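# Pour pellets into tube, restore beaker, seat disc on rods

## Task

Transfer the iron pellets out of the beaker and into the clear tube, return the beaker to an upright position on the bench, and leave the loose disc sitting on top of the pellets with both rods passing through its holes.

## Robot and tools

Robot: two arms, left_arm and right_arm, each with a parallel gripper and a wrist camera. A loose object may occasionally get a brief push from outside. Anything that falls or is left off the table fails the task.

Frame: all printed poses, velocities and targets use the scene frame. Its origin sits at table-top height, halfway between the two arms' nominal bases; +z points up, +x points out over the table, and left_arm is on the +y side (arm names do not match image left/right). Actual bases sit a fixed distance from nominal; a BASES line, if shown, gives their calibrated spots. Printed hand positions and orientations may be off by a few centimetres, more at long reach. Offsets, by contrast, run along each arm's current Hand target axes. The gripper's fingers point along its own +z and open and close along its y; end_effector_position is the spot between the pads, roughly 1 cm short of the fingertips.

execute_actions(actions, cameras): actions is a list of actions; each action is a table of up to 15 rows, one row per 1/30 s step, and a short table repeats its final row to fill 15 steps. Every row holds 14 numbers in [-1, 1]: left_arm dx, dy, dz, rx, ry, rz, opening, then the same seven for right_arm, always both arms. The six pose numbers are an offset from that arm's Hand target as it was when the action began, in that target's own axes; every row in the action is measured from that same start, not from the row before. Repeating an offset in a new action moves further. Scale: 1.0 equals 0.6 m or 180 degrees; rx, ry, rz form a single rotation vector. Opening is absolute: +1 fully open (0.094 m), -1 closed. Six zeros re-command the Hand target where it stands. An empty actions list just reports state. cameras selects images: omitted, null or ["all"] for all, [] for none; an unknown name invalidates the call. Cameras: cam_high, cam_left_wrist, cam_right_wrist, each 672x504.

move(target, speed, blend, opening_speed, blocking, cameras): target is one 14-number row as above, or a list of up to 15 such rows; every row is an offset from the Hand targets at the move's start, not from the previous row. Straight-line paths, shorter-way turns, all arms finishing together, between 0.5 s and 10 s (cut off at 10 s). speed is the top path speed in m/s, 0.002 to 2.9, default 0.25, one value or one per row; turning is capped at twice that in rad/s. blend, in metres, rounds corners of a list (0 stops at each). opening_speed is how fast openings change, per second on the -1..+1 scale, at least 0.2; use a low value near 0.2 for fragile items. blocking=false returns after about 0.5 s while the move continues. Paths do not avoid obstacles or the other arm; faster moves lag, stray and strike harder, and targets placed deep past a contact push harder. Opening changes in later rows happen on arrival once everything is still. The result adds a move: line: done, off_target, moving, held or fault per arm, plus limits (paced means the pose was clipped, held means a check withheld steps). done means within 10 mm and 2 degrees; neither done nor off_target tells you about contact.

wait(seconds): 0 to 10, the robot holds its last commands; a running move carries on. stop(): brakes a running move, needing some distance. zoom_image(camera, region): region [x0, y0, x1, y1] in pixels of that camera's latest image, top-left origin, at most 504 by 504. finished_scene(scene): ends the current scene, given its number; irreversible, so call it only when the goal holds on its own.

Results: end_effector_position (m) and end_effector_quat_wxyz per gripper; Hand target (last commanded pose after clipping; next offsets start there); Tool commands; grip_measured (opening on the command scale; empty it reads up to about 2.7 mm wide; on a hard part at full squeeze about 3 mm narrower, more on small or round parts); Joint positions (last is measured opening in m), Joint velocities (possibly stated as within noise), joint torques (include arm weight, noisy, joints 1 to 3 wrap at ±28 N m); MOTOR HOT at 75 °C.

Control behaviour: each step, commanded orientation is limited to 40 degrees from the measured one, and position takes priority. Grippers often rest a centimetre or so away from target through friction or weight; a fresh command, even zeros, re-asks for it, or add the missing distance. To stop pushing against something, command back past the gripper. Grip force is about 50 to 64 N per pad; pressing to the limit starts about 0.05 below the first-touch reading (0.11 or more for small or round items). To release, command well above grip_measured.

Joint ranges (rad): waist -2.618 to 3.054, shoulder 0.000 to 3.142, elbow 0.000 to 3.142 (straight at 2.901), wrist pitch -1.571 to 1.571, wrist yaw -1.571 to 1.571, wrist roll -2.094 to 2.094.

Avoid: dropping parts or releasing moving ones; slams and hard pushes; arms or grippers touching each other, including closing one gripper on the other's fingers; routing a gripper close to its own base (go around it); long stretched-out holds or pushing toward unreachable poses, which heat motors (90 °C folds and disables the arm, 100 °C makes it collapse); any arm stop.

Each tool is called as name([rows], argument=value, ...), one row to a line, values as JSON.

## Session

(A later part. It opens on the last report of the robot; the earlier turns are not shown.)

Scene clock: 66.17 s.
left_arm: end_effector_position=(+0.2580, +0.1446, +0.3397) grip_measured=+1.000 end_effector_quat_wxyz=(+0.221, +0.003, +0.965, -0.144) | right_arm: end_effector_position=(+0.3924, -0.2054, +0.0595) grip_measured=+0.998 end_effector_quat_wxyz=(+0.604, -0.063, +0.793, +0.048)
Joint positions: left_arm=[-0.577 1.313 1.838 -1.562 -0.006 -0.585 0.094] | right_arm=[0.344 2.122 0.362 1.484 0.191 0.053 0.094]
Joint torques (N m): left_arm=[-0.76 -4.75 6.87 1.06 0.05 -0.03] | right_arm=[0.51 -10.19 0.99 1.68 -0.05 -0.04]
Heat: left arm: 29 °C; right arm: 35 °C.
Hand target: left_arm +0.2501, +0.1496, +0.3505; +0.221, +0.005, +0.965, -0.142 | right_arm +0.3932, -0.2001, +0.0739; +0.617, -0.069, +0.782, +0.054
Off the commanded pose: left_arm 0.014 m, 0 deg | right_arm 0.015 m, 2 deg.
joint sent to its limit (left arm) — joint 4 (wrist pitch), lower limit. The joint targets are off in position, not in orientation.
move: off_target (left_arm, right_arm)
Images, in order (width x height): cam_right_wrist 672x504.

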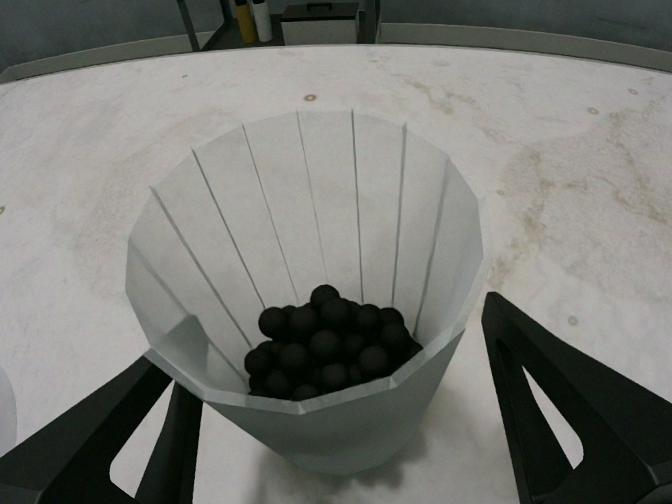

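move([
  [0,0,0,0,0,0,1, 0,0.009,0,0,0,0,1],
  [0,0,0,0,0,0,1, 0,0.009,0,0,0,0,0.4],
], speed=0.06, opening_speed=0.25, cameras=["cam_right_wrist","cam_left_wrist"])

Scene clock: 72.00 s.
left_arm: end_effector_position=(+0.2580, +0.1446, +0.3397) grip_measured=+1.000 end_effector_quat_wxyz=(+0.221, +0.003, +0.965, -0.144) | right_arm: end_effector_position=(+0.3905, -0.2000, +0.0597) grip_measured=+0.651 end_effector_quat_wxyz=(+0.604, -0.067, +0.793, +0.048)
Joint positions: left_arm=[-0.577 1.313 1.838 -1.562 -0.006 -0.585 0.094] | right_arm=[0.363 2.122 0.362 1.484 0.205 0.053 0.078]
Joint torques (N m): left_arm=[-0.65 -4.93 6.83 1.07 0 -0.04] | right_arm=[0.55 -10.21 1.17 1.65 0.08 0.04]
Heat: left arm: 29 °C; right arm: 36 °C.
Hand target: left_arm +0.2501, +0.1496, +0.3505; +0.221, +0.005, +0.965, -0.142 | right_arm +0.3922, -0.1948, +0.0739; +0.617, -0.069, +0.782, +0.054
Off the commanded pose: left_arm 0.014 m, 0 deg | right_arm 0.015 m, 2 deg.
joint sent to its limit (left arm) — joint 4 (wrist pitch), lower limit. The joint targets are off in position, not in orientation.
move: off_target (left_arm, right_arm); target 2's new opening was sent with right_arm's hand 0.015 m and 2 deg from that target
Images, in order (width x height): cam_left_wrist 672x504, cam_right_wrist 672x504.

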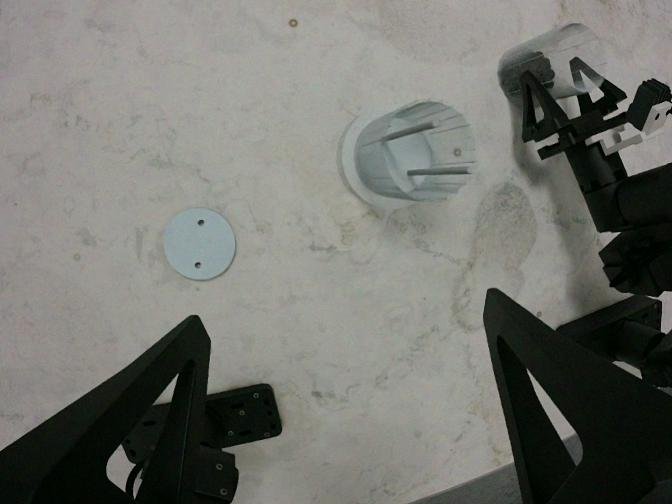

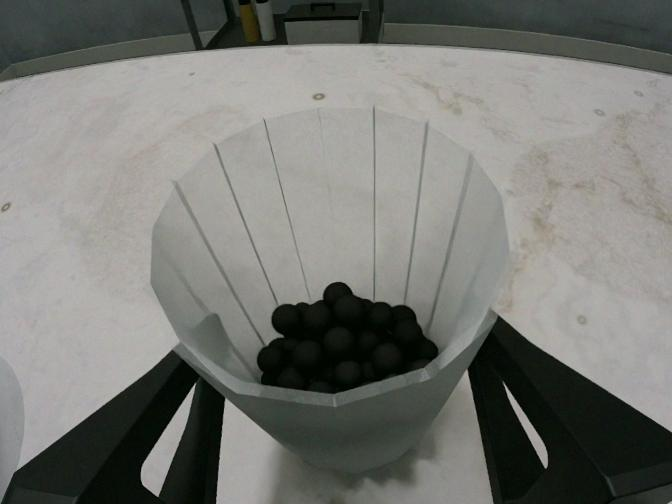

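move([
  [0,0,0,0,0,0,1, -0.089,0,-0.0214,0,0,0,0.4],
  [0,0,0,0,0,0,1, -0.135,-0.035,0.170,0,-0.022,0,0.4],
], speed=0.1, blend=0.02)

Scene clock: 75.27 s.
left_arm: end_effector_position=(+0.2580, +0.1446, +0.3397) grip_measured=+1.000 end_effector_quat_wxyz=(+0.221, +0.003, +0.965, -0.144) | right_arm: end_effector_position=(+0.4990, -0.1970, +0.1072) grip_measured=+0.651 end_effector_quat_wxyz=(+0.616, -0.064, +0.783, +0.056)
Joint positions: left_arm=[-0.577 1.313 1.838 -1.562 -0.006 -0.585 0.094] | right_arm=[0.251 2.074 0.784 1.051 0.09 0.03 0.078]
Joint torques (N m): left_arm=[-0.79 -5 6.64 1.1 -0.04 -0.08] | right_arm=[-0.35 -9.18 6.56 1.97 -0.1 -0.1]
Heat: left arm: 29 °C; right arm: 36 °C.
Hand target: left_arm +0.2501, +0.1496, +0.3505; +0.221, +0.005, +0.965, -0.142 | right_arm +0.5121, -0.1949, +0.1290; +0.644, -0.067, +0.760, +0.056
Off the commanded pose: left_arm 0.014 m, 0 deg | right_arm 0.026 m, 4 deg.
joint sent to its limit (left arm) — joint 4 (wrist pitch), lower limit. The joint targets are off in position, not in orientation.
move: off_target (left_arm, right_arm)

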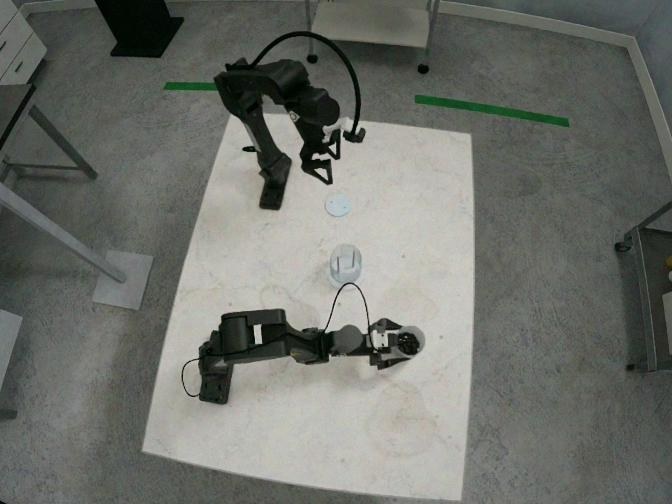

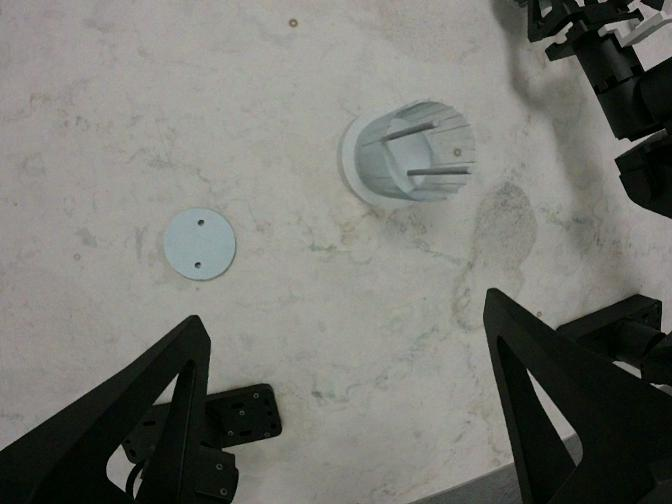

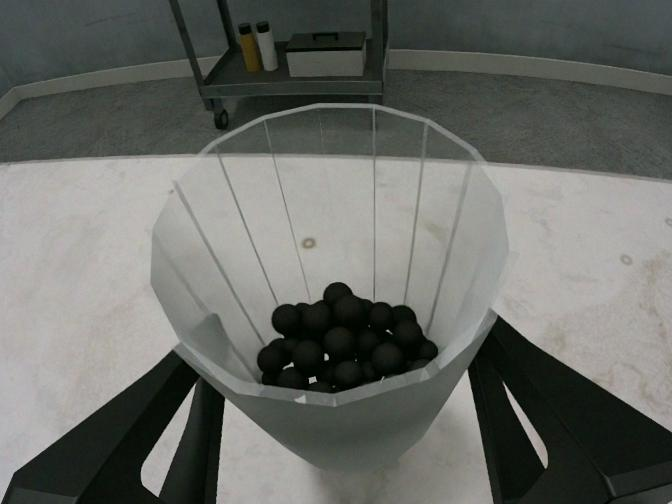

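move(target=[0,0,0,0,0,0,1, 0.069,0,0.0115,0,0.01,0,0.4], speed=0.08, cameras=["cam_right_wrist"])

Scene clock: 76.90 s.
left_arm: end_effector_position=(+0.2580, +0.1446, +0.3397) grip_measured=+1.000 end_effector_quat_wxyz=(+0.221, +0.003, +0.965, -0.144) | right_arm: end_effector_position=(+0.4977, -0.1973, +0.0638) grip_measured=+0.651 end_effector_quat_wxyz=(+0.593, -0.067, +0.801, +0.052)
Joint positions: left_arm=[-0.577 1.313 1.838 -1.562 -0.006 -0.585 0.094] | right_arm=[0.251 2.195 0.797 1.102 0.09 0.03 0.078]
Joint torques (N m): left_arm=[-0.77 -4.85 6.93 1.04 -0.01 -0.03] | right_arm=[-0.43 -8.81 5.31 2.37 -0.08 -0.09]
Heat: left arm: 29 °C; right arm: 36 °C.
Hand target: left_arm +0.2501, +0.1496, +0.3505; +0.221, +0.005, +0.965, -0.142 | right_arm +0.5121, -0.1949, +0.0870; +0.632, -0.068, +0.770, +0.055
Off the commanded pose: left_arm 0.014 m, 0 deg | right_arm 0.027 m, 6 deg.
joint sent to its limit (left arm) — joint 4 (wrist pitch), lower limit. The joint targets are off in position, not in orientation.
move: off_target (left_arm, right_arm)
Images, in order (width x height): cam_right_wrist 672x504.

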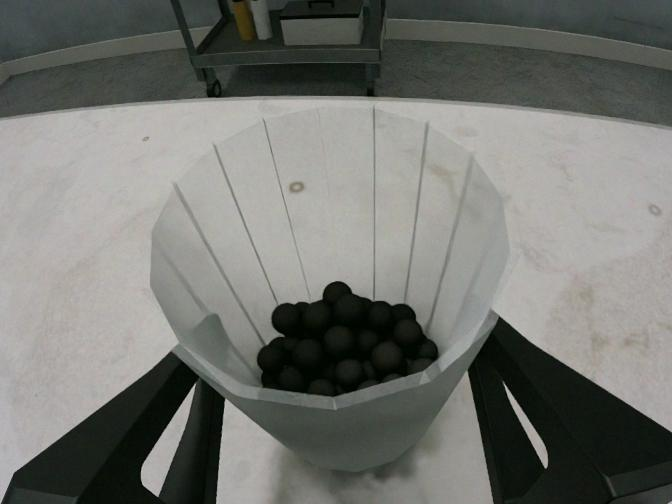

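move(target=[0,0,0,0,0,0,1, 0.010,0,0.002,0,-0.004,0,0.4], speed=0.04, cameras=[])

move(target=[0,0,0,0,0,0,1, 0.010,0,0.002,0,-0.003,0,0.4], speed=0.04, cameras=["cam_right_wrist"])

Scene clock: 78.53 s.
left_arm: end_effector_position=(+0.2580, +0.1446, +0.3397) grip_measured=+1.000 end_effector_quat_wxyz=(+0.221, +0.003, +0.965, -0.144) | right_arm: end_effector_position=(+0.4999, -0.1965, +0.0622) grip_measured=+0.651 end_effector_quat_wxyz=(+0.605, -0.069, +0.792, +0.051)
Joint positions: left_arm=[-0.577 1.313 1.838 -1.562 -0.006 -0.585 0.094] | right_arm=[0.253 2.23 0.801 1.162 0.093 0.023 0.078]
Joint torques (N m): left_arm=[-0.75 -5.08 6.72 1.09 0 -0.04] | right_arm=[-0.5 -8.72 5.14 2.23 -0.07 -0.1]
Heat: left arm: 29 °C; right arm: 36 °C.
Hand target: left_arm +0.2501, +0.1496, +0.3505; +0.221, +0.005, +0.965, -0.142 | right_arm +0.5121, -0.1949, +0.0809; +0.637, -0.068, +0.766, +0.056
Off the commanded pose: left_arm 0.014 m, 0 deg | right_arm 0.022 m, 5 deg.
joint sent to its limit (left arm) — joint 4 (wrist pitch), lower limit. The joint targets are off in position, not in orientation.
move: off_target (left_arm, right_arm)
No camera images: "cameras" was empty.

Scene clock: 79.53 s.
left_arm: end_effector_position=(+0.2580, +0.1446, +0.3397) grip_measured=+1.000 end_effector_quat_wxyz=(+0.221, +0.003, +0.965, -0.144) | right_arm: end_effector_position=(+0.5026, -0.1960, +0.0624) grip_measured=+0.651 end_effector_quat_wxyz=(+0.616, -0.067, +0.783, +0.052)
Joint positions: left_arm=[-0.577 1.313 1.838 -1.562 -0.006 -0.585 0.094] | right_arm=[0.253 2.26 0.809 1.212 0.094 0.021 0.078]
Joint torques (N m): left_arm=[-0.64 -4.86 6.84 1.12 0.02 -0.06] | right_arm=[-0.55 -8.4 4.81 2.14 -0.09 -0.1]
Heat: left arm: 29 °C; right arm: 36 °C.
Hand target: left_arm +0.2501, +0.1496, +0.3505; +0.221, +0.005, +0.965, -0.142 | right_arm +0.5122, -0.1949, +0.0748; +0.640, -0.067, +0.763, +0.056
Off the commanded pose: left_arm 0.014 m, 0 deg | right_arm 0.016 m, 4 deg.
joint sent to its limit (left arm) — joint 4 (wrist pitch), lower limit. The joint targets are off in position, not in orientation.
move: off_target (left_arm, right_arm)
Images, in order (width x height): cam_right_wrist 672x504.

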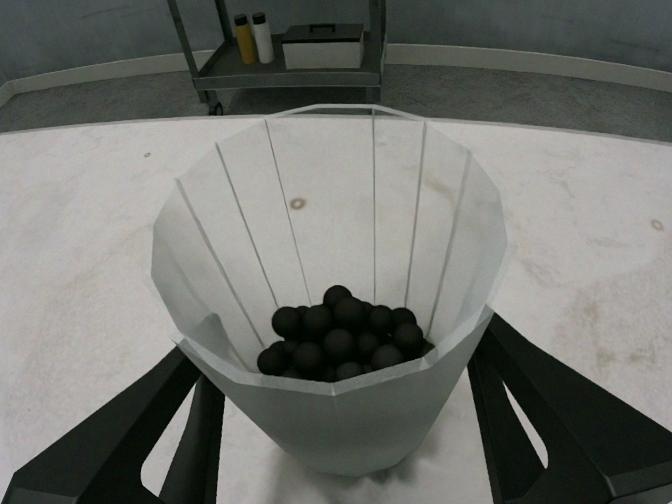

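move(target=[0,0,0,0,0,0,1, 0.010,0,0.002,0,0.02,0,0.4], speed=0.04, cameras=["cam_right_wrist"])

Scene clock: 81.20 s.
left_arm: end_effector_position=(+0.2580, +0.1446, +0.3397) grip_measured=+1.000 end_effector_quat_wxyz=(+0.221, +0.003, +0.965, -0.144) | right_arm: end_effector_position=(+0.5049, -0.1954, +0.0613) grip_measured=+0.651 end_effector_quat_wxyz=(+0.613, -0.067, +0.785, +0.051)
Joint positions: left_arm=[-0.577 1.313 1.838 -1.562 -0.006 -0.585 0.094] | right_arm=[0.253 2.261 0.821 1.194 0.094 0.021 0.078]
Joint torques (N m): left_arm=[-0.64 -4.96 6.84 1.07 0.05 -0.11] | right_arm=[-0.49 -10.89 4.64 1.4 -0.08 -0.04]
Heat: left arm: 29 °C; right arm: 36 °C.
Hand target: left_arm +0.2501, +0.1496, +0.3505; +0.221, +0.005, +0.965, -0.142 | right_arm +0.5123, -0.1949, +0.0687; +0.616, -0.069, +0.783, +0.054
Off the commanded pose: left_arm 0.014 m, 0 deg | right_arm 0.010 m, 1 deg.
joint sent to its limit (left arm) — joint 4 (wrist pitch), lower limit. The joint targets are off in position, not in orientation.
move: off_target (left_arm)
Images, in order (width x height): cam_right_wrist 672x504.

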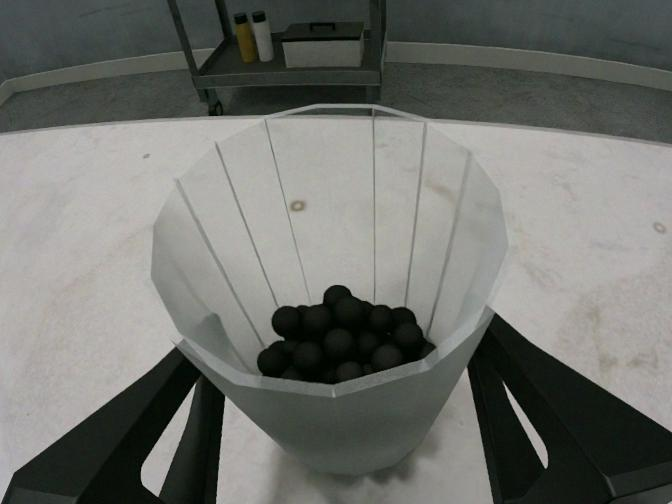

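move(target=[0,0,0,0,0,0,1, 0.006,0,0.001,0,0.014,0,0.4], speed=0.04, cameras=["cam_right_wrist"])

Scene clock: 82.63 s.
left_arm: end_effector_position=(+0.2580, +0.1446, +0.3397) grip_measured=+1.000 end_effector_quat_wxyz=(+0.221, +0.003, +0.965, -0.144) | right_arm: end_effector_position=(+0.5080, -0.1945, +0.0613) grip_measured=+0.651 end_effector_quat_wxyz=(+0.610, -0.068, +0.788, +0.051)
Joint positions: left_arm=[-0.577 1.313 1.838 -1.562 -0.006 -0.585 0.094] | right_arm=[0.253 2.26 0.836 1.169 0.094 0.021 0.078]
Joint torques (N m): left_arm=[-0.83 -4.82 6.84 1.11 0.02 -0.07] | right_arm=[-0.66 -12.78 4.05 1 -0.09 0.03]
Heat: left arm: 29 °C; right arm: 36 °C.
Hand target: left_arm +0.2501, +0.1496, +0.3505; +0.221, +0.005, +0.965, -0.142 | right_arm +0.5121, -0.1949, +0.0651; +0.599, -0.070, +0.796, +0.052
Off the commanded pose: left_arm 0.014 m, 0 deg | right_arm 0.006 m, 2 deg.
joint sent to its limit (left arm) — joint 4 (wrist pitch), lower limit. The joint targets are off in position, not in orientation.
move: off_target (left_arm)
Images, in order (width x height): cam_right_wrist 672x504.

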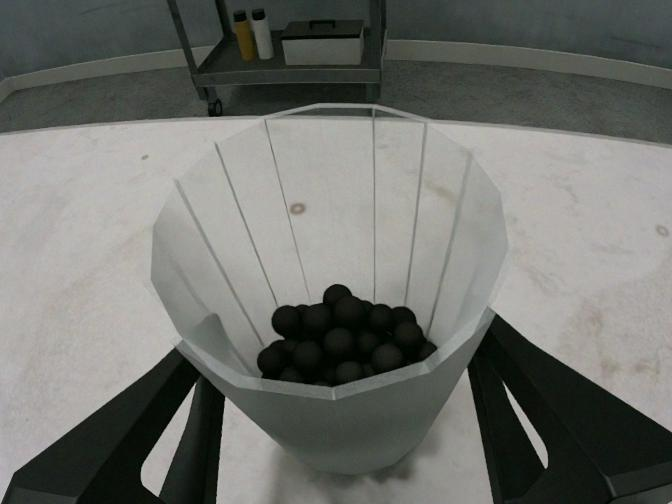

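move(target=[0,0,0,0,0,0,1, 0,0,0,0,0,0,1], opening_speed=0.3, cameras=["cam_right_wrist"])

Scene clock: 85.40 s.
left_arm: end_effector_position=(+0.2580, +0.1446, +0.3397) grip_measured=+1.000 end_effector_quat_wxyz=(+0.221, +0.003, +0.965, -0.144) | right_arm: end_effector_position=(+0.5037, -0.1943, +0.0466) grip_measured=+0.998 end_effector_quat_wxyz=(+0.586, -0.073, +0.805, +0.049)
Joint positions: left_arm=[-0.577 1.313 1.838 -1.562 -0.006 -0.585 0.094] | right_arm=[0.253 2.261 0.836 1.111 0.086 0.021 0.094]
Joint torques (N m): left_arm=[-0.85 -4.86 6.87 1.07 0.06 -0.04] | right_arm=[-0.59 -12.88 4.31 1.44 -0.04 0.01]
Heat: left arm: 29 °C; right arm: 37 °C.
Hand target: left_arm +0.2501, +0.1496, +0.3505; +0.221, +0.005, +0.965, -0.142 | right_arm +0.5121, -0.1949, +0.0651; +0.599, -0.070, +0.796, +0.052
Off the commanded pose: left_arm 0.014 m, 0 deg | right_arm 0.020 m, 2 deg.
joint sent to its limit (left arm) — joint 4 (wrist pitch), lower limit. The joint targets are off in position, not in orientation.
move: off_target (left_arm, right_arm)
Images, in order (width x height): cam_right_wrist 672x504.

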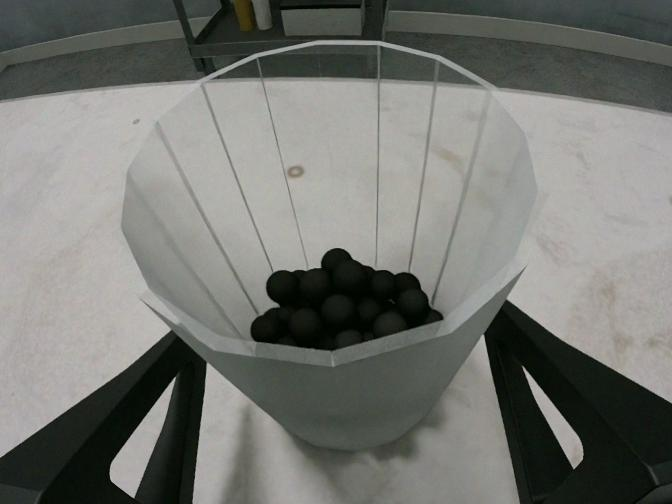

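move(target=[0,0,0,0,0,0,1, -0.0192,0,-0.0055,0,-0.094,0,1], speed=0.08)

Scene clock: 88.83 s.
left_arm: end_effector_position=(+0.2580, +0.1446, +0.3397) grip_measured=+1.000 end_effector_quat_wxyz=(+0.221, +0.003, +0.965, -0.144) | right_arm: end_effector_position=(+0.5076, -0.1944, +0.0626) grip_measured=+0.998 end_effector_quat_wxyz=(+0.673, -0.061, +0.735, +0.061)
Joint positions: left_arm=[-0.577 1.313 1.838 -1.562 -0.006 -0.585 0.094] | right_arm=[0.253 2.41 0.836 1.485 0.093 0.015 0.094]
Joint torques (N m): left_arm=[-0.59 -4.98 6.94 1.12 0.02 -0.04] | right_arm=[-0.44 -9.07 3.33 2.34 -0.01 -0.13]
Heat: left arm: 29 °C; right arm: 37 °C.
Hand target: left_arm +0.2501, +0.1496, +0.3505; +0.221, +0.005, +0.965, -0.142 | right_arm +0.5121, -0.1949, +0.0770; +0.709, -0.062, +0.700, +0.062
Off the commanded pose: left_arm 0.014 m, 0 deg | right_arm 0.015 m, 6 deg.
joint sent to its limit (left arm) — joint 4 (wrist pitch), lower limit. The joint targets are off in position, not in orientation.
joint sent to its limit (right arm) — joint 4 (wrist pitch), upper limit. The joint targets are off in position and orientation.
move: off_target (left_arm, right_arm)

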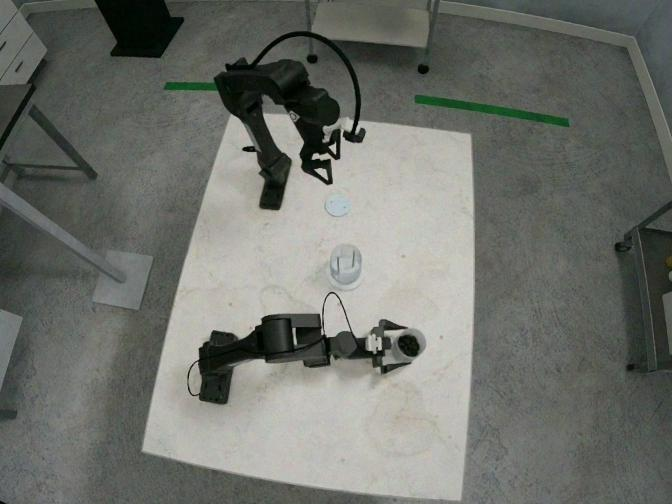

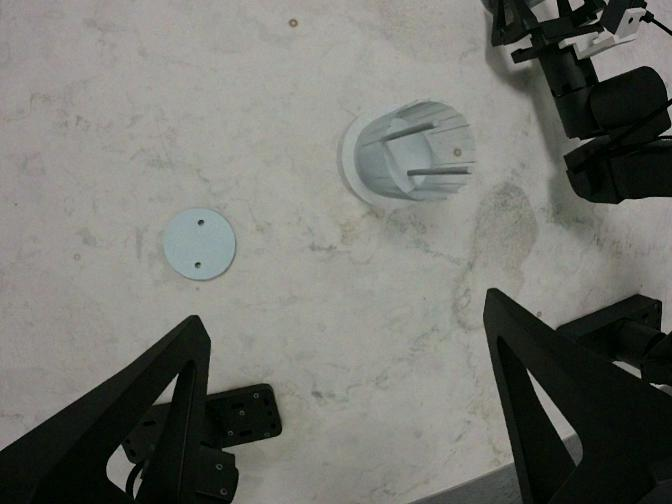

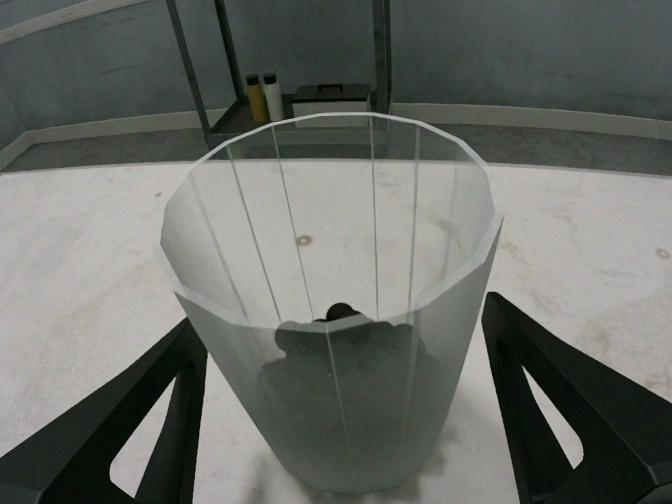

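move([
  [0,0,0,0,0,0,1, 0.010,0,0,0,0.025,0,1],
  [0,0,0,0,0,0,1, 0.010,0,0,0,0.025,0,0.4],
], speed=0.06, opening_speed=0.25, cameras=["cam_right_wrist"])

Scene clock: 93.23 s.
left_arm: end_effector_position=(+0.2580, +0.1446, +0.3397) grip_measured=+1.000 end_effector_quat_wxyz=(+0.221, +0.003, +0.965, -0.144) | right_arm: end_effector_position=(+0.5077, -0.1949, +0.0626) grip_measured=+0.649 end_effector_quat_wxyz=(+0.673, -0.061, +0.735, +0.061)
Joint positions: left_arm=[-0.577 1.313 1.838 -1.562 -0.006 -0.585 0.094] | right_arm=[0.251 2.41 0.836 1.485 0.091 0.015 0.077]
Joint torques (N m): left_arm=[-0.81 -5.07 6.87 1.07 0.01 -0.05] | right_arm=[-0.53 -11.02 2.96 1.64 -0.05 -0.06]
Heat: left arm: 29 °C; right arm: 37 °C.
Hand target: left_arm +0.2501, +0.1496, +0.3505; +0.221, +0.005, +0.965, -0.142 | right_arm +0.5122, -0.1949, +0.0710; +0.681, -0.064, +0.727, +0.060
Off the commanded pose: left_arm 0.014 m, 0 deg | right_arm 0.010 m, 1 deg.
joint sent to its limit (left arm) — joint 4 (wrist pitch), lower limit. The joint targets are off in position, not in orientation.
move: off_target (left_arm)
Images, in order (width x height): cam_right_wrist 672x504.

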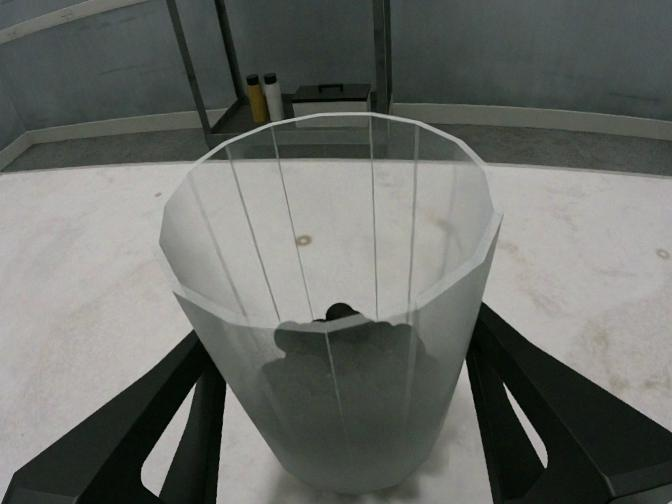

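move([
  [0,0,0,0,0,0,1, -0.333,0,-0.0217,0,0,0,0.3],
  [0,0,0,0,0,0,1, -0.321,0.186,-0.202,-0.111,0,-0.0072,0.3],
], speed=0.12, blend=0.03)

Scene clock: 101.70 s.
left_arm: end_effector_position=(+0.2580, +0.1446, +0.3397) grip_measured=+1.000 end_effector_quat_wxyz=(+0.221, +0.003, +0.965, -0.144) | right_arm: end_effector_position=(+0.3910, -0.1045, +0.2379) grip_measured=+0.648 end_effector_quat_wxyz=(+0.627, -0.186, +0.737, +0.171)
Joint positions: left_arm=[-0.577 1.313 1.838 -1.562 -0.006 -0.585 0.094] | right_arm=[0.469 1.454 0.632 0.665 -0.03 0.015 0.077]
Joint torques (N m): left_arm=[-0.91 -4.85 6.94 1.14 0 -0.1] | right_arm=[0.46 -10.02 5.15 1.98 -0.06 -0.15]
Heat: left arm: 29 °C; right arm: 37 °C.
Hand target: left_arm +0.2501, +0.1496, +0.3505; +0.221, +0.005, +0.965, -0.142 | right_arm +0.3859, -0.1038, +0.2710; +0.660, -0.189, +0.705, +0.177
Off the commanded pose: left_arm 0.014 m, 0 deg | right_arm 0.034 m, 5 deg.
joint sent to its limit (left arm) — joint 4 (wrist pitch), lower limit. The joint targets are off in position, not in orientation.
move: off_target (left_arm, right_arm)

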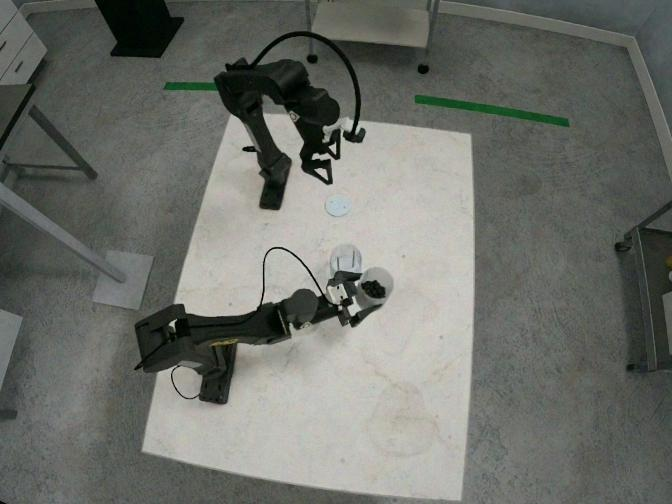

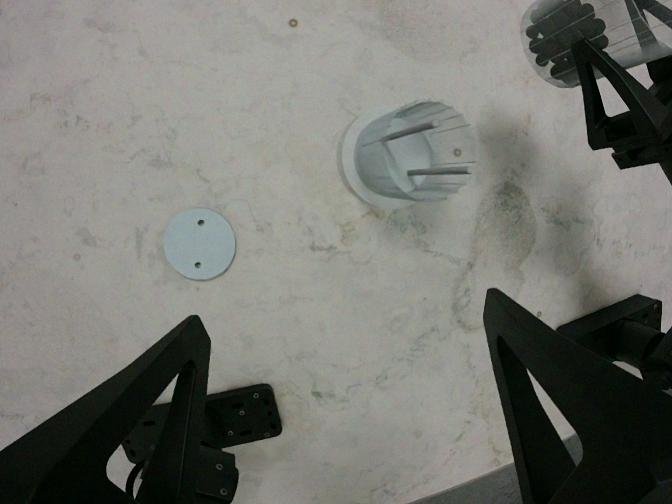

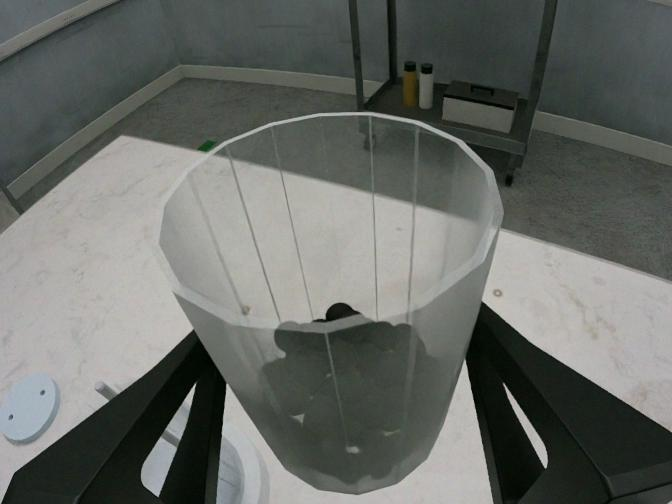

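zoom_image(camera="cam_right_wrist", region=[0, 350, 300, 504])

zoom_image(camera="cam_high", region=[310, 230, 410, 300])

Scaled by 1.680 from the camera's 672x504 image, which has a finer 960x720 frame.

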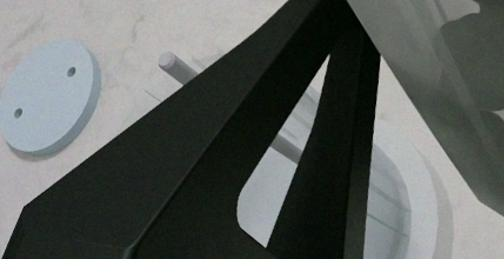

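Scaled by 5.040.

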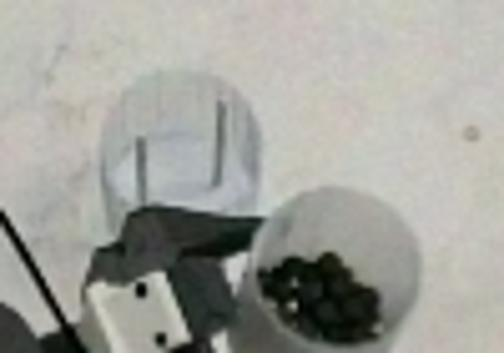

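move(target=[0,0,0,0,0,0,1, 0.0305,0.0797,-0.0058,0.0097,-0.0208,-0.2776,0.3], speed=0.12)

Scene clock: 112.97 s.
left_arm: end_effector_position=(+0.2580, +0.1446, +0.3397) grip_measured=+1.000 end_effector_quat_wxyz=(+0.221, +0.003, +0.965, -0.144) | right_arm: end_effector_position=(+0.3557, -0.0681, +0.2205) grip_measured=+0.648 end_effector_quat_wxyz=(+0.651, -0.483, +0.575, -0.116)
Joint positions: left_arm=[-0.577 1.313 1.838 -1.562 -0.006 -0.585 0.094] | right_arm=[0.652 1.486 0.537 0.821 0.142 -0.858 0.077]
Joint torques (N m): left_arm=[-0.66 -5 6.74 1.08 -0.05 -0.03] | right_arm=[0.64 -5.59 4.82 2.79 0.05 -0.08]
Heat: left arm: 29 °C; right arm: 37 °C.
Hand target: left_arm +0.2501, +0.1496, +0.3505; +0.221, +0.005, +0.965, -0.142 | right_arm +0.3579, -0.0648, +0.2530; +0.698, -0.454, +0.540, -0.123
Off the commanded pose: left_arm 0.014 m, 0 deg | right_arm 0.033 m, 8 deg.
joint sent to its limit (left arm) — joint 4 (wrist pitch), lower limit. The joint targets are off in position, not in orientation.
move: off_target (left_arm, right_arm)

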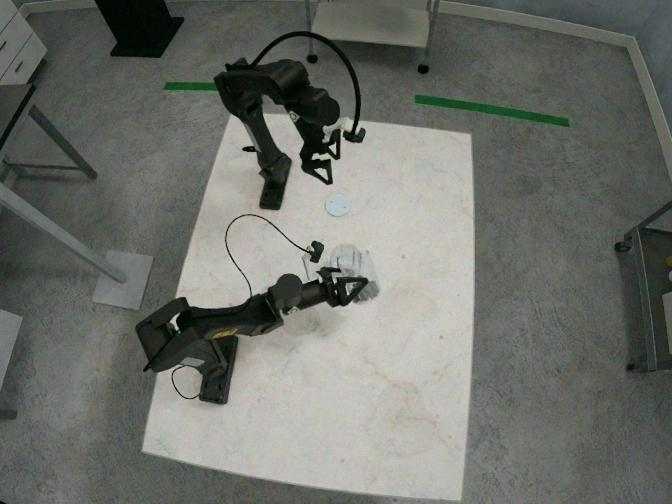

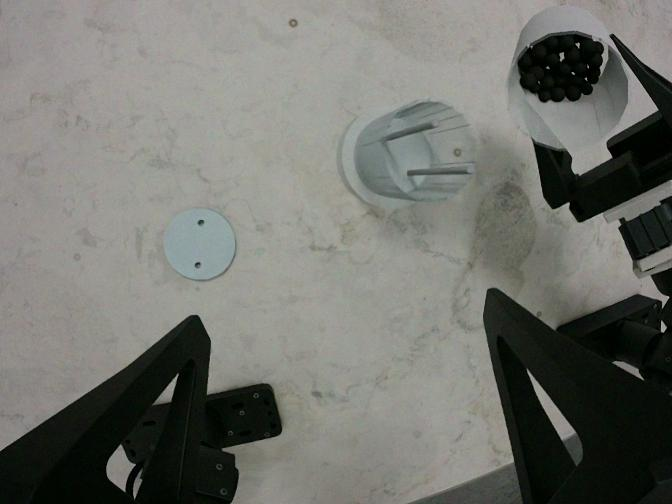

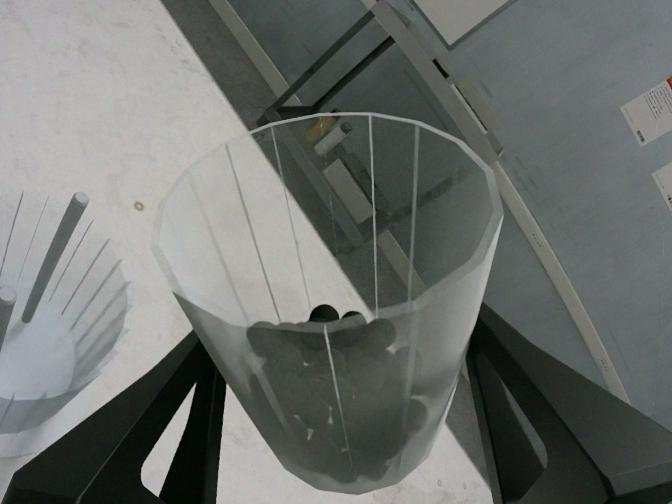

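zoom_image(camera="cam_right_wrist", region=[0, 160, 220, 480])

zoom_image(camera="cam_high", region=[300, 230, 400, 310])

Scaled by 1.575 from the camera's 672x504 image, which has a finer 960x720 frame.

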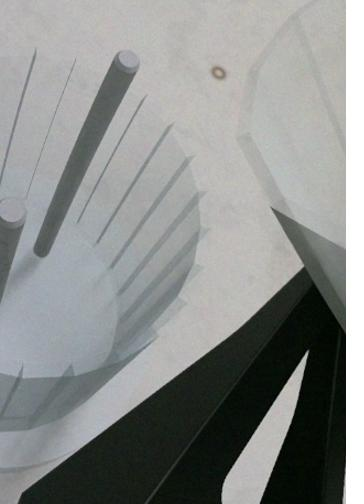

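Scaled by 5.040.

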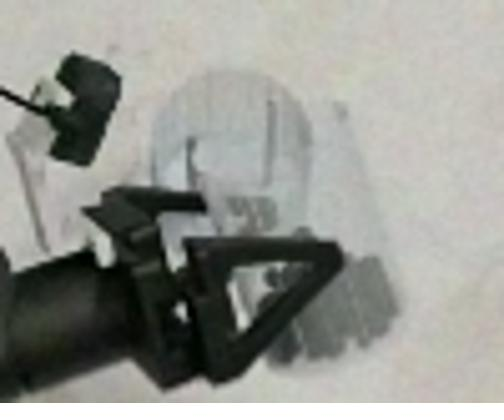

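move(target=[0,0,0,0,0,0,1, 0.0065,0.06,0.0117,0,0,-0.0556,0.3], speed=0.08)

zoom_image(camera="cam_right_wrist", region=[0, 100, 300, 504])

zoom_image(camera="cam_left_wrist", region=[320, 0, 672, 240])

Scene clock: 116.60 s.
left_arm: end_effector_position=(+0.2580, +0.1446, +0.3397) grip_measured=+1.000 end_effector_quat_wxyz=(+0.221, +0.003, +0.965, -0.144) | right_arm: end_effector_position=(+0.3519, -0.0476, +0.1917) grip_measured=+0.648 end_effector_quat_wxyz=(+0.639, -0.532, +0.527, -0.176)
Joint positions: left_arm=[-0.577 1.313 1.838 -1.562 -0.006 -0.585 0.094] | right_arm=[0.721 1.641 0.522 0.994 0.211 -1.033 0.077]
Joint torques (N m): left_arm=[-0.87 -4.82 6.78 1.06 0.02 -0.04] | right_arm=[0.64 -6.16 4.25 2.72 0.06 -0.08]
Heat: left arm: 29 °C; right arm: 37 °C.
Hand target: left_arm +0.2501, +0.1496, +0.3505; +0.221, +0.005, +0.965, -0.142 | right_arm +0.3540, -0.0438, +0.2229; +0.685, -0.499, +0.498, -0.183
Off the commanded pose: left_arm 0.014 m, 0 deg | right_arm 0.031 m, 7 deg.
joint sent to its limit (left arm) — joint 4 (wrist pitch), lower limit. The joint targets are off in position, not in orientation.
move: off_target (left_arm, right_arm)

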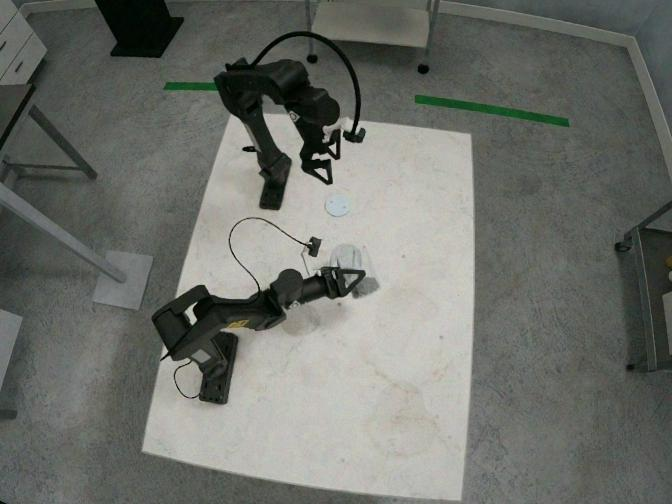

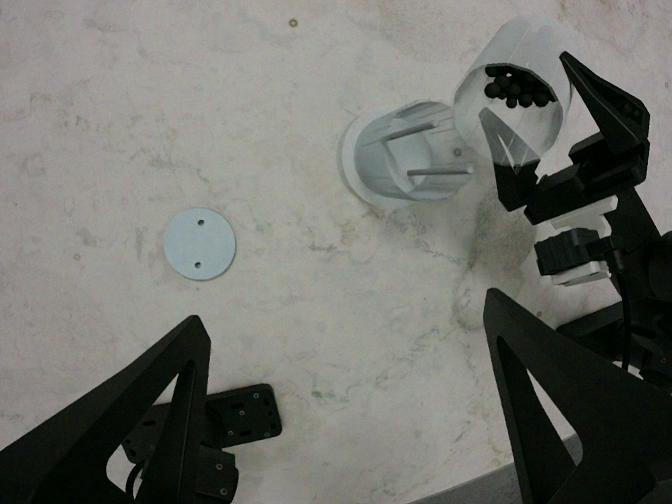

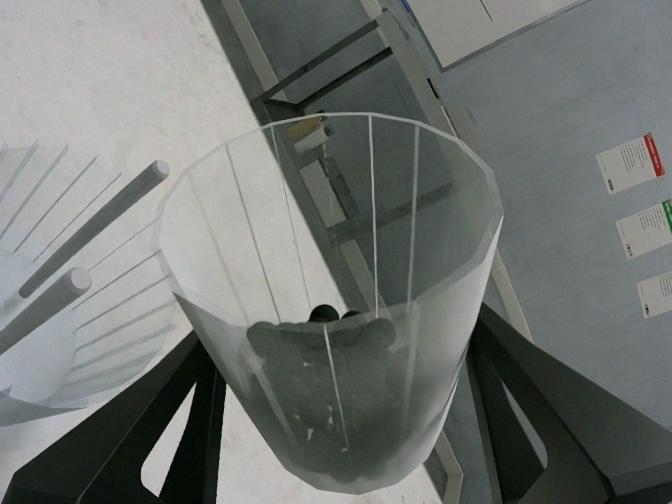

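Scaled by 1.248 from the camera's 672x504 image, which has a finer 960x720 frame.

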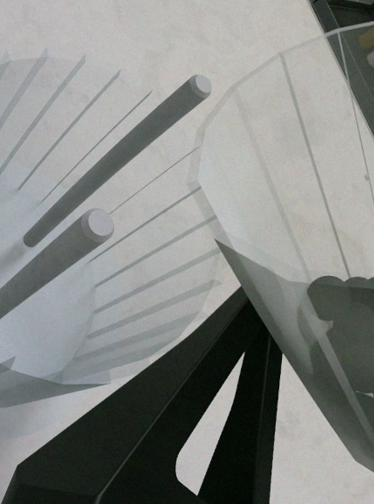

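Scaled by 1.432 from the camera's 672x504 image, which has a finer 960x720 frame.

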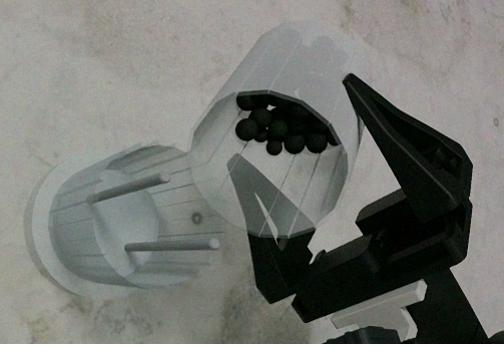

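move(target=[0,0,0,0,0,0,1, -0.0033,-0.0058,0,0,0,-0.0833,0.3], speed=0.06)

zoom_image(camera="cam_left_wrist", region=[320, 0, 672, 240])

Scene clock: 122.13 s.
left_arm: end_effector_position=(+0.2580, +0.1446, +0.3397) grip_measured=+1.000 end_effector_quat_wxyz=(+0.221, +0.003, +0.965, -0.144) | right_arm: end_effector_position=(+0.3521, -0.0478, +0.1917) grip_measured=+0.648 end_effector_quat_wxyz=(+0.609, -0.599, +0.450, -0.262)
Joint positions: left_arm=[-0.577 1.313 1.838 -1.562 -0.006 -0.585 0.094] | right_arm=[0.721 1.641 0.522 0.994 0.212 -1.306 0.077]
Joint torques (N m): left_arm=[-0.8 -5.18 6.76 1.09 0.02 -0.08] | right_arm=[0.49 -7.3 4.66 2.62 0.05 -0.05]
Heat: left arm: 29 °C; right arm: 36 °C.
Hand target: left_arm +0.2501, +0.1496, +0.3505; +0.221, +0.005, +0.965, -0.142 | right_arm +0.3540, -0.0438, +0.2269; +0.655, -0.560, +0.429, -0.271
Off the commanded pose: left_arm 0.014 m, 0 deg | right_arm 0.035 m, 7 deg.
joint sent to its limit (left arm) — joint 4 (wrist pitch), lower limit. The joint targets are off in position, not in orientation.
move: off_target (left_arm, right_arm)

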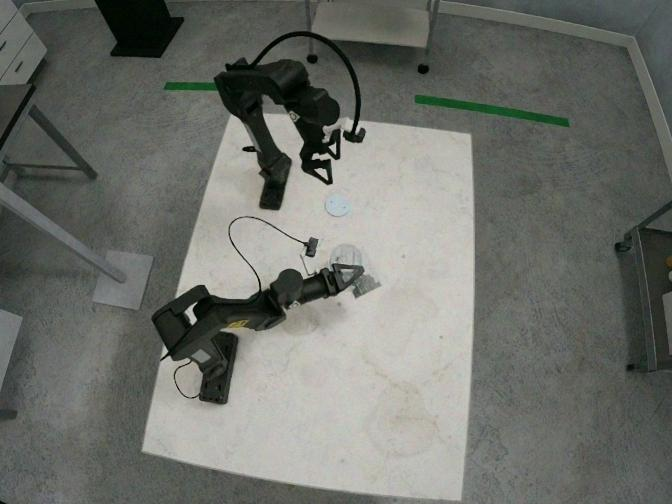

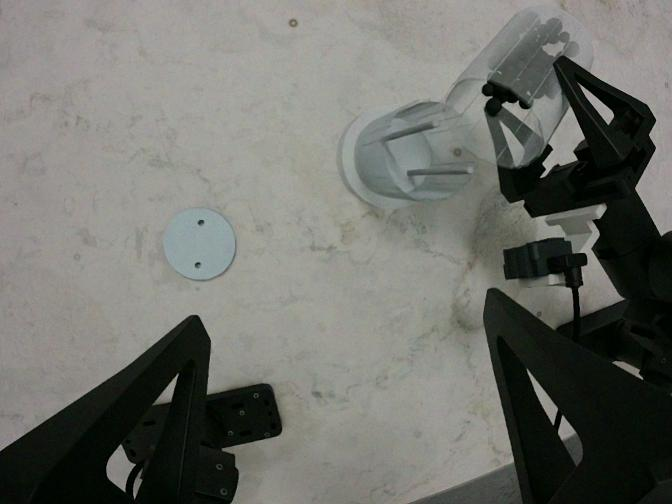

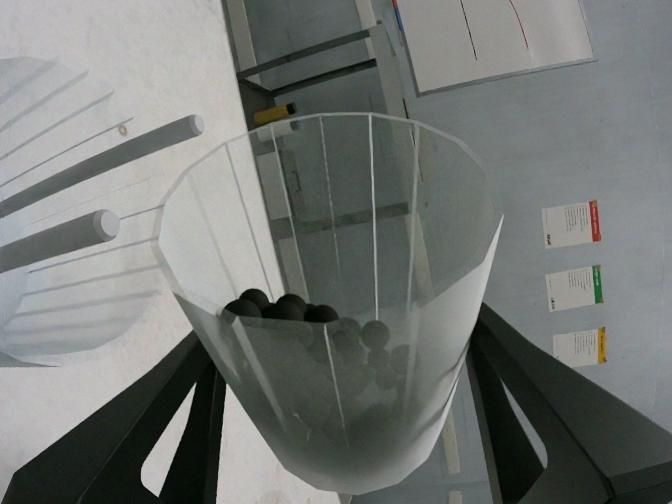

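Scaled by 1.432 from the camera's 672x504 image, which has a finer 960x720 frame.

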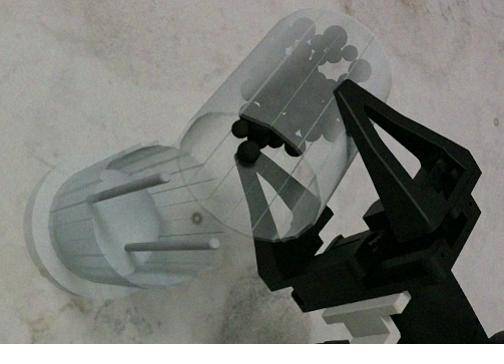

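move(target=[0,0,0,0,0,0,1, -0.0185,-0.0175,0,0,0,-0.0833,0.3], speed=0.05)

zoom_image(camera="cam_left_wrist", region=[320, 0, 672, 240])

Scene clock: 127.97 s.
left_arm: end_effector_position=(+0.2580, +0.1446, +0.3397) grip_measured=+1.000 end_effector_quat_wxyz=(+0.221, +0.003, +0.965, -0.144) | right_arm: end_effector_position=(+0.3485, -0.0439, +0.1918) grip_measured=+0.648 end_effector_quat_wxyz=(-0.569, +0.653, -0.367, +0.340)
Joint positions: left_arm=[-0.577 1.313 1.838 -1.562 -0.006 -0.585 0.094] | right_arm=[0.741 1.641 0.522 0.994 0.232 -1.568 0.077]
Joint torques (N m): left_arm=[-0.84 -4.94 6.95 1.1 0.05 -0.09] | right_arm=[0.66 -10.93 6.78 2.02 0.07 -0.05]
Heat: left arm: 29 °C; right arm: 36 °C.
Hand target: left_arm +0.2501, +0.1496, +0.3505; +0.221, +0.005, +0.965, -0.142 | right_arm +0.3499, -0.0369, +0.2399; -0.614, +0.611, -0.352, +0.354
Off the commanded pose: left_arm 0.014 m, 0 deg | right_arm 0.049 m, 7 deg.
joint sent to its limit (left arm) — joint 4 (wrist pitch), lower limit. The joint targets are off in position, not in orientation.
move: off_target (left_arm, right_arm)

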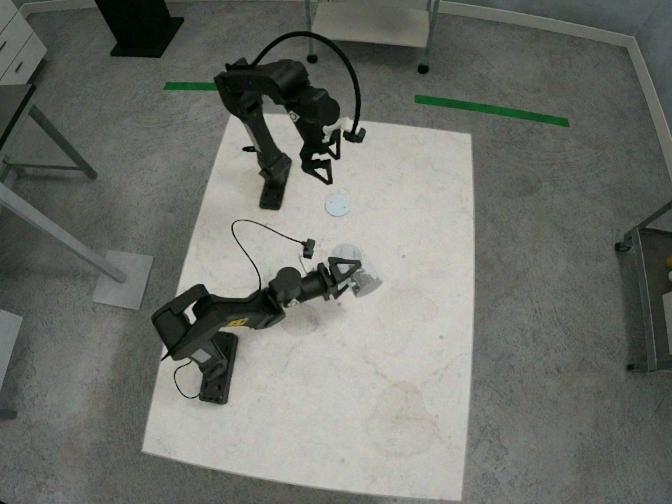

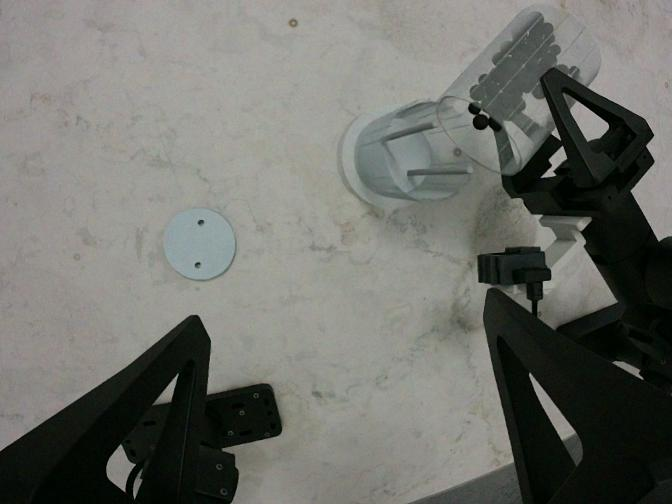

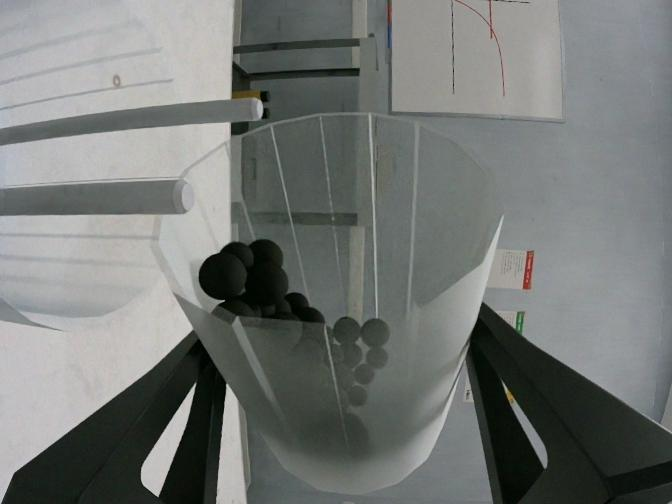

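Scaled by 1.432 from the camera's 672x504 image, which has a finer 960x720 frame.

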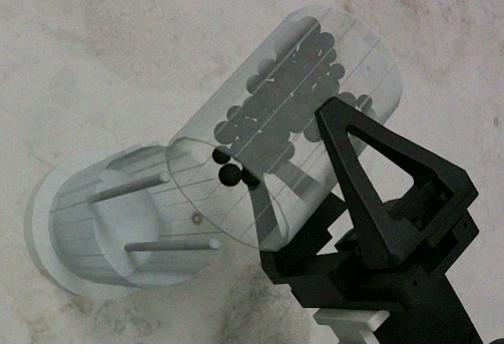

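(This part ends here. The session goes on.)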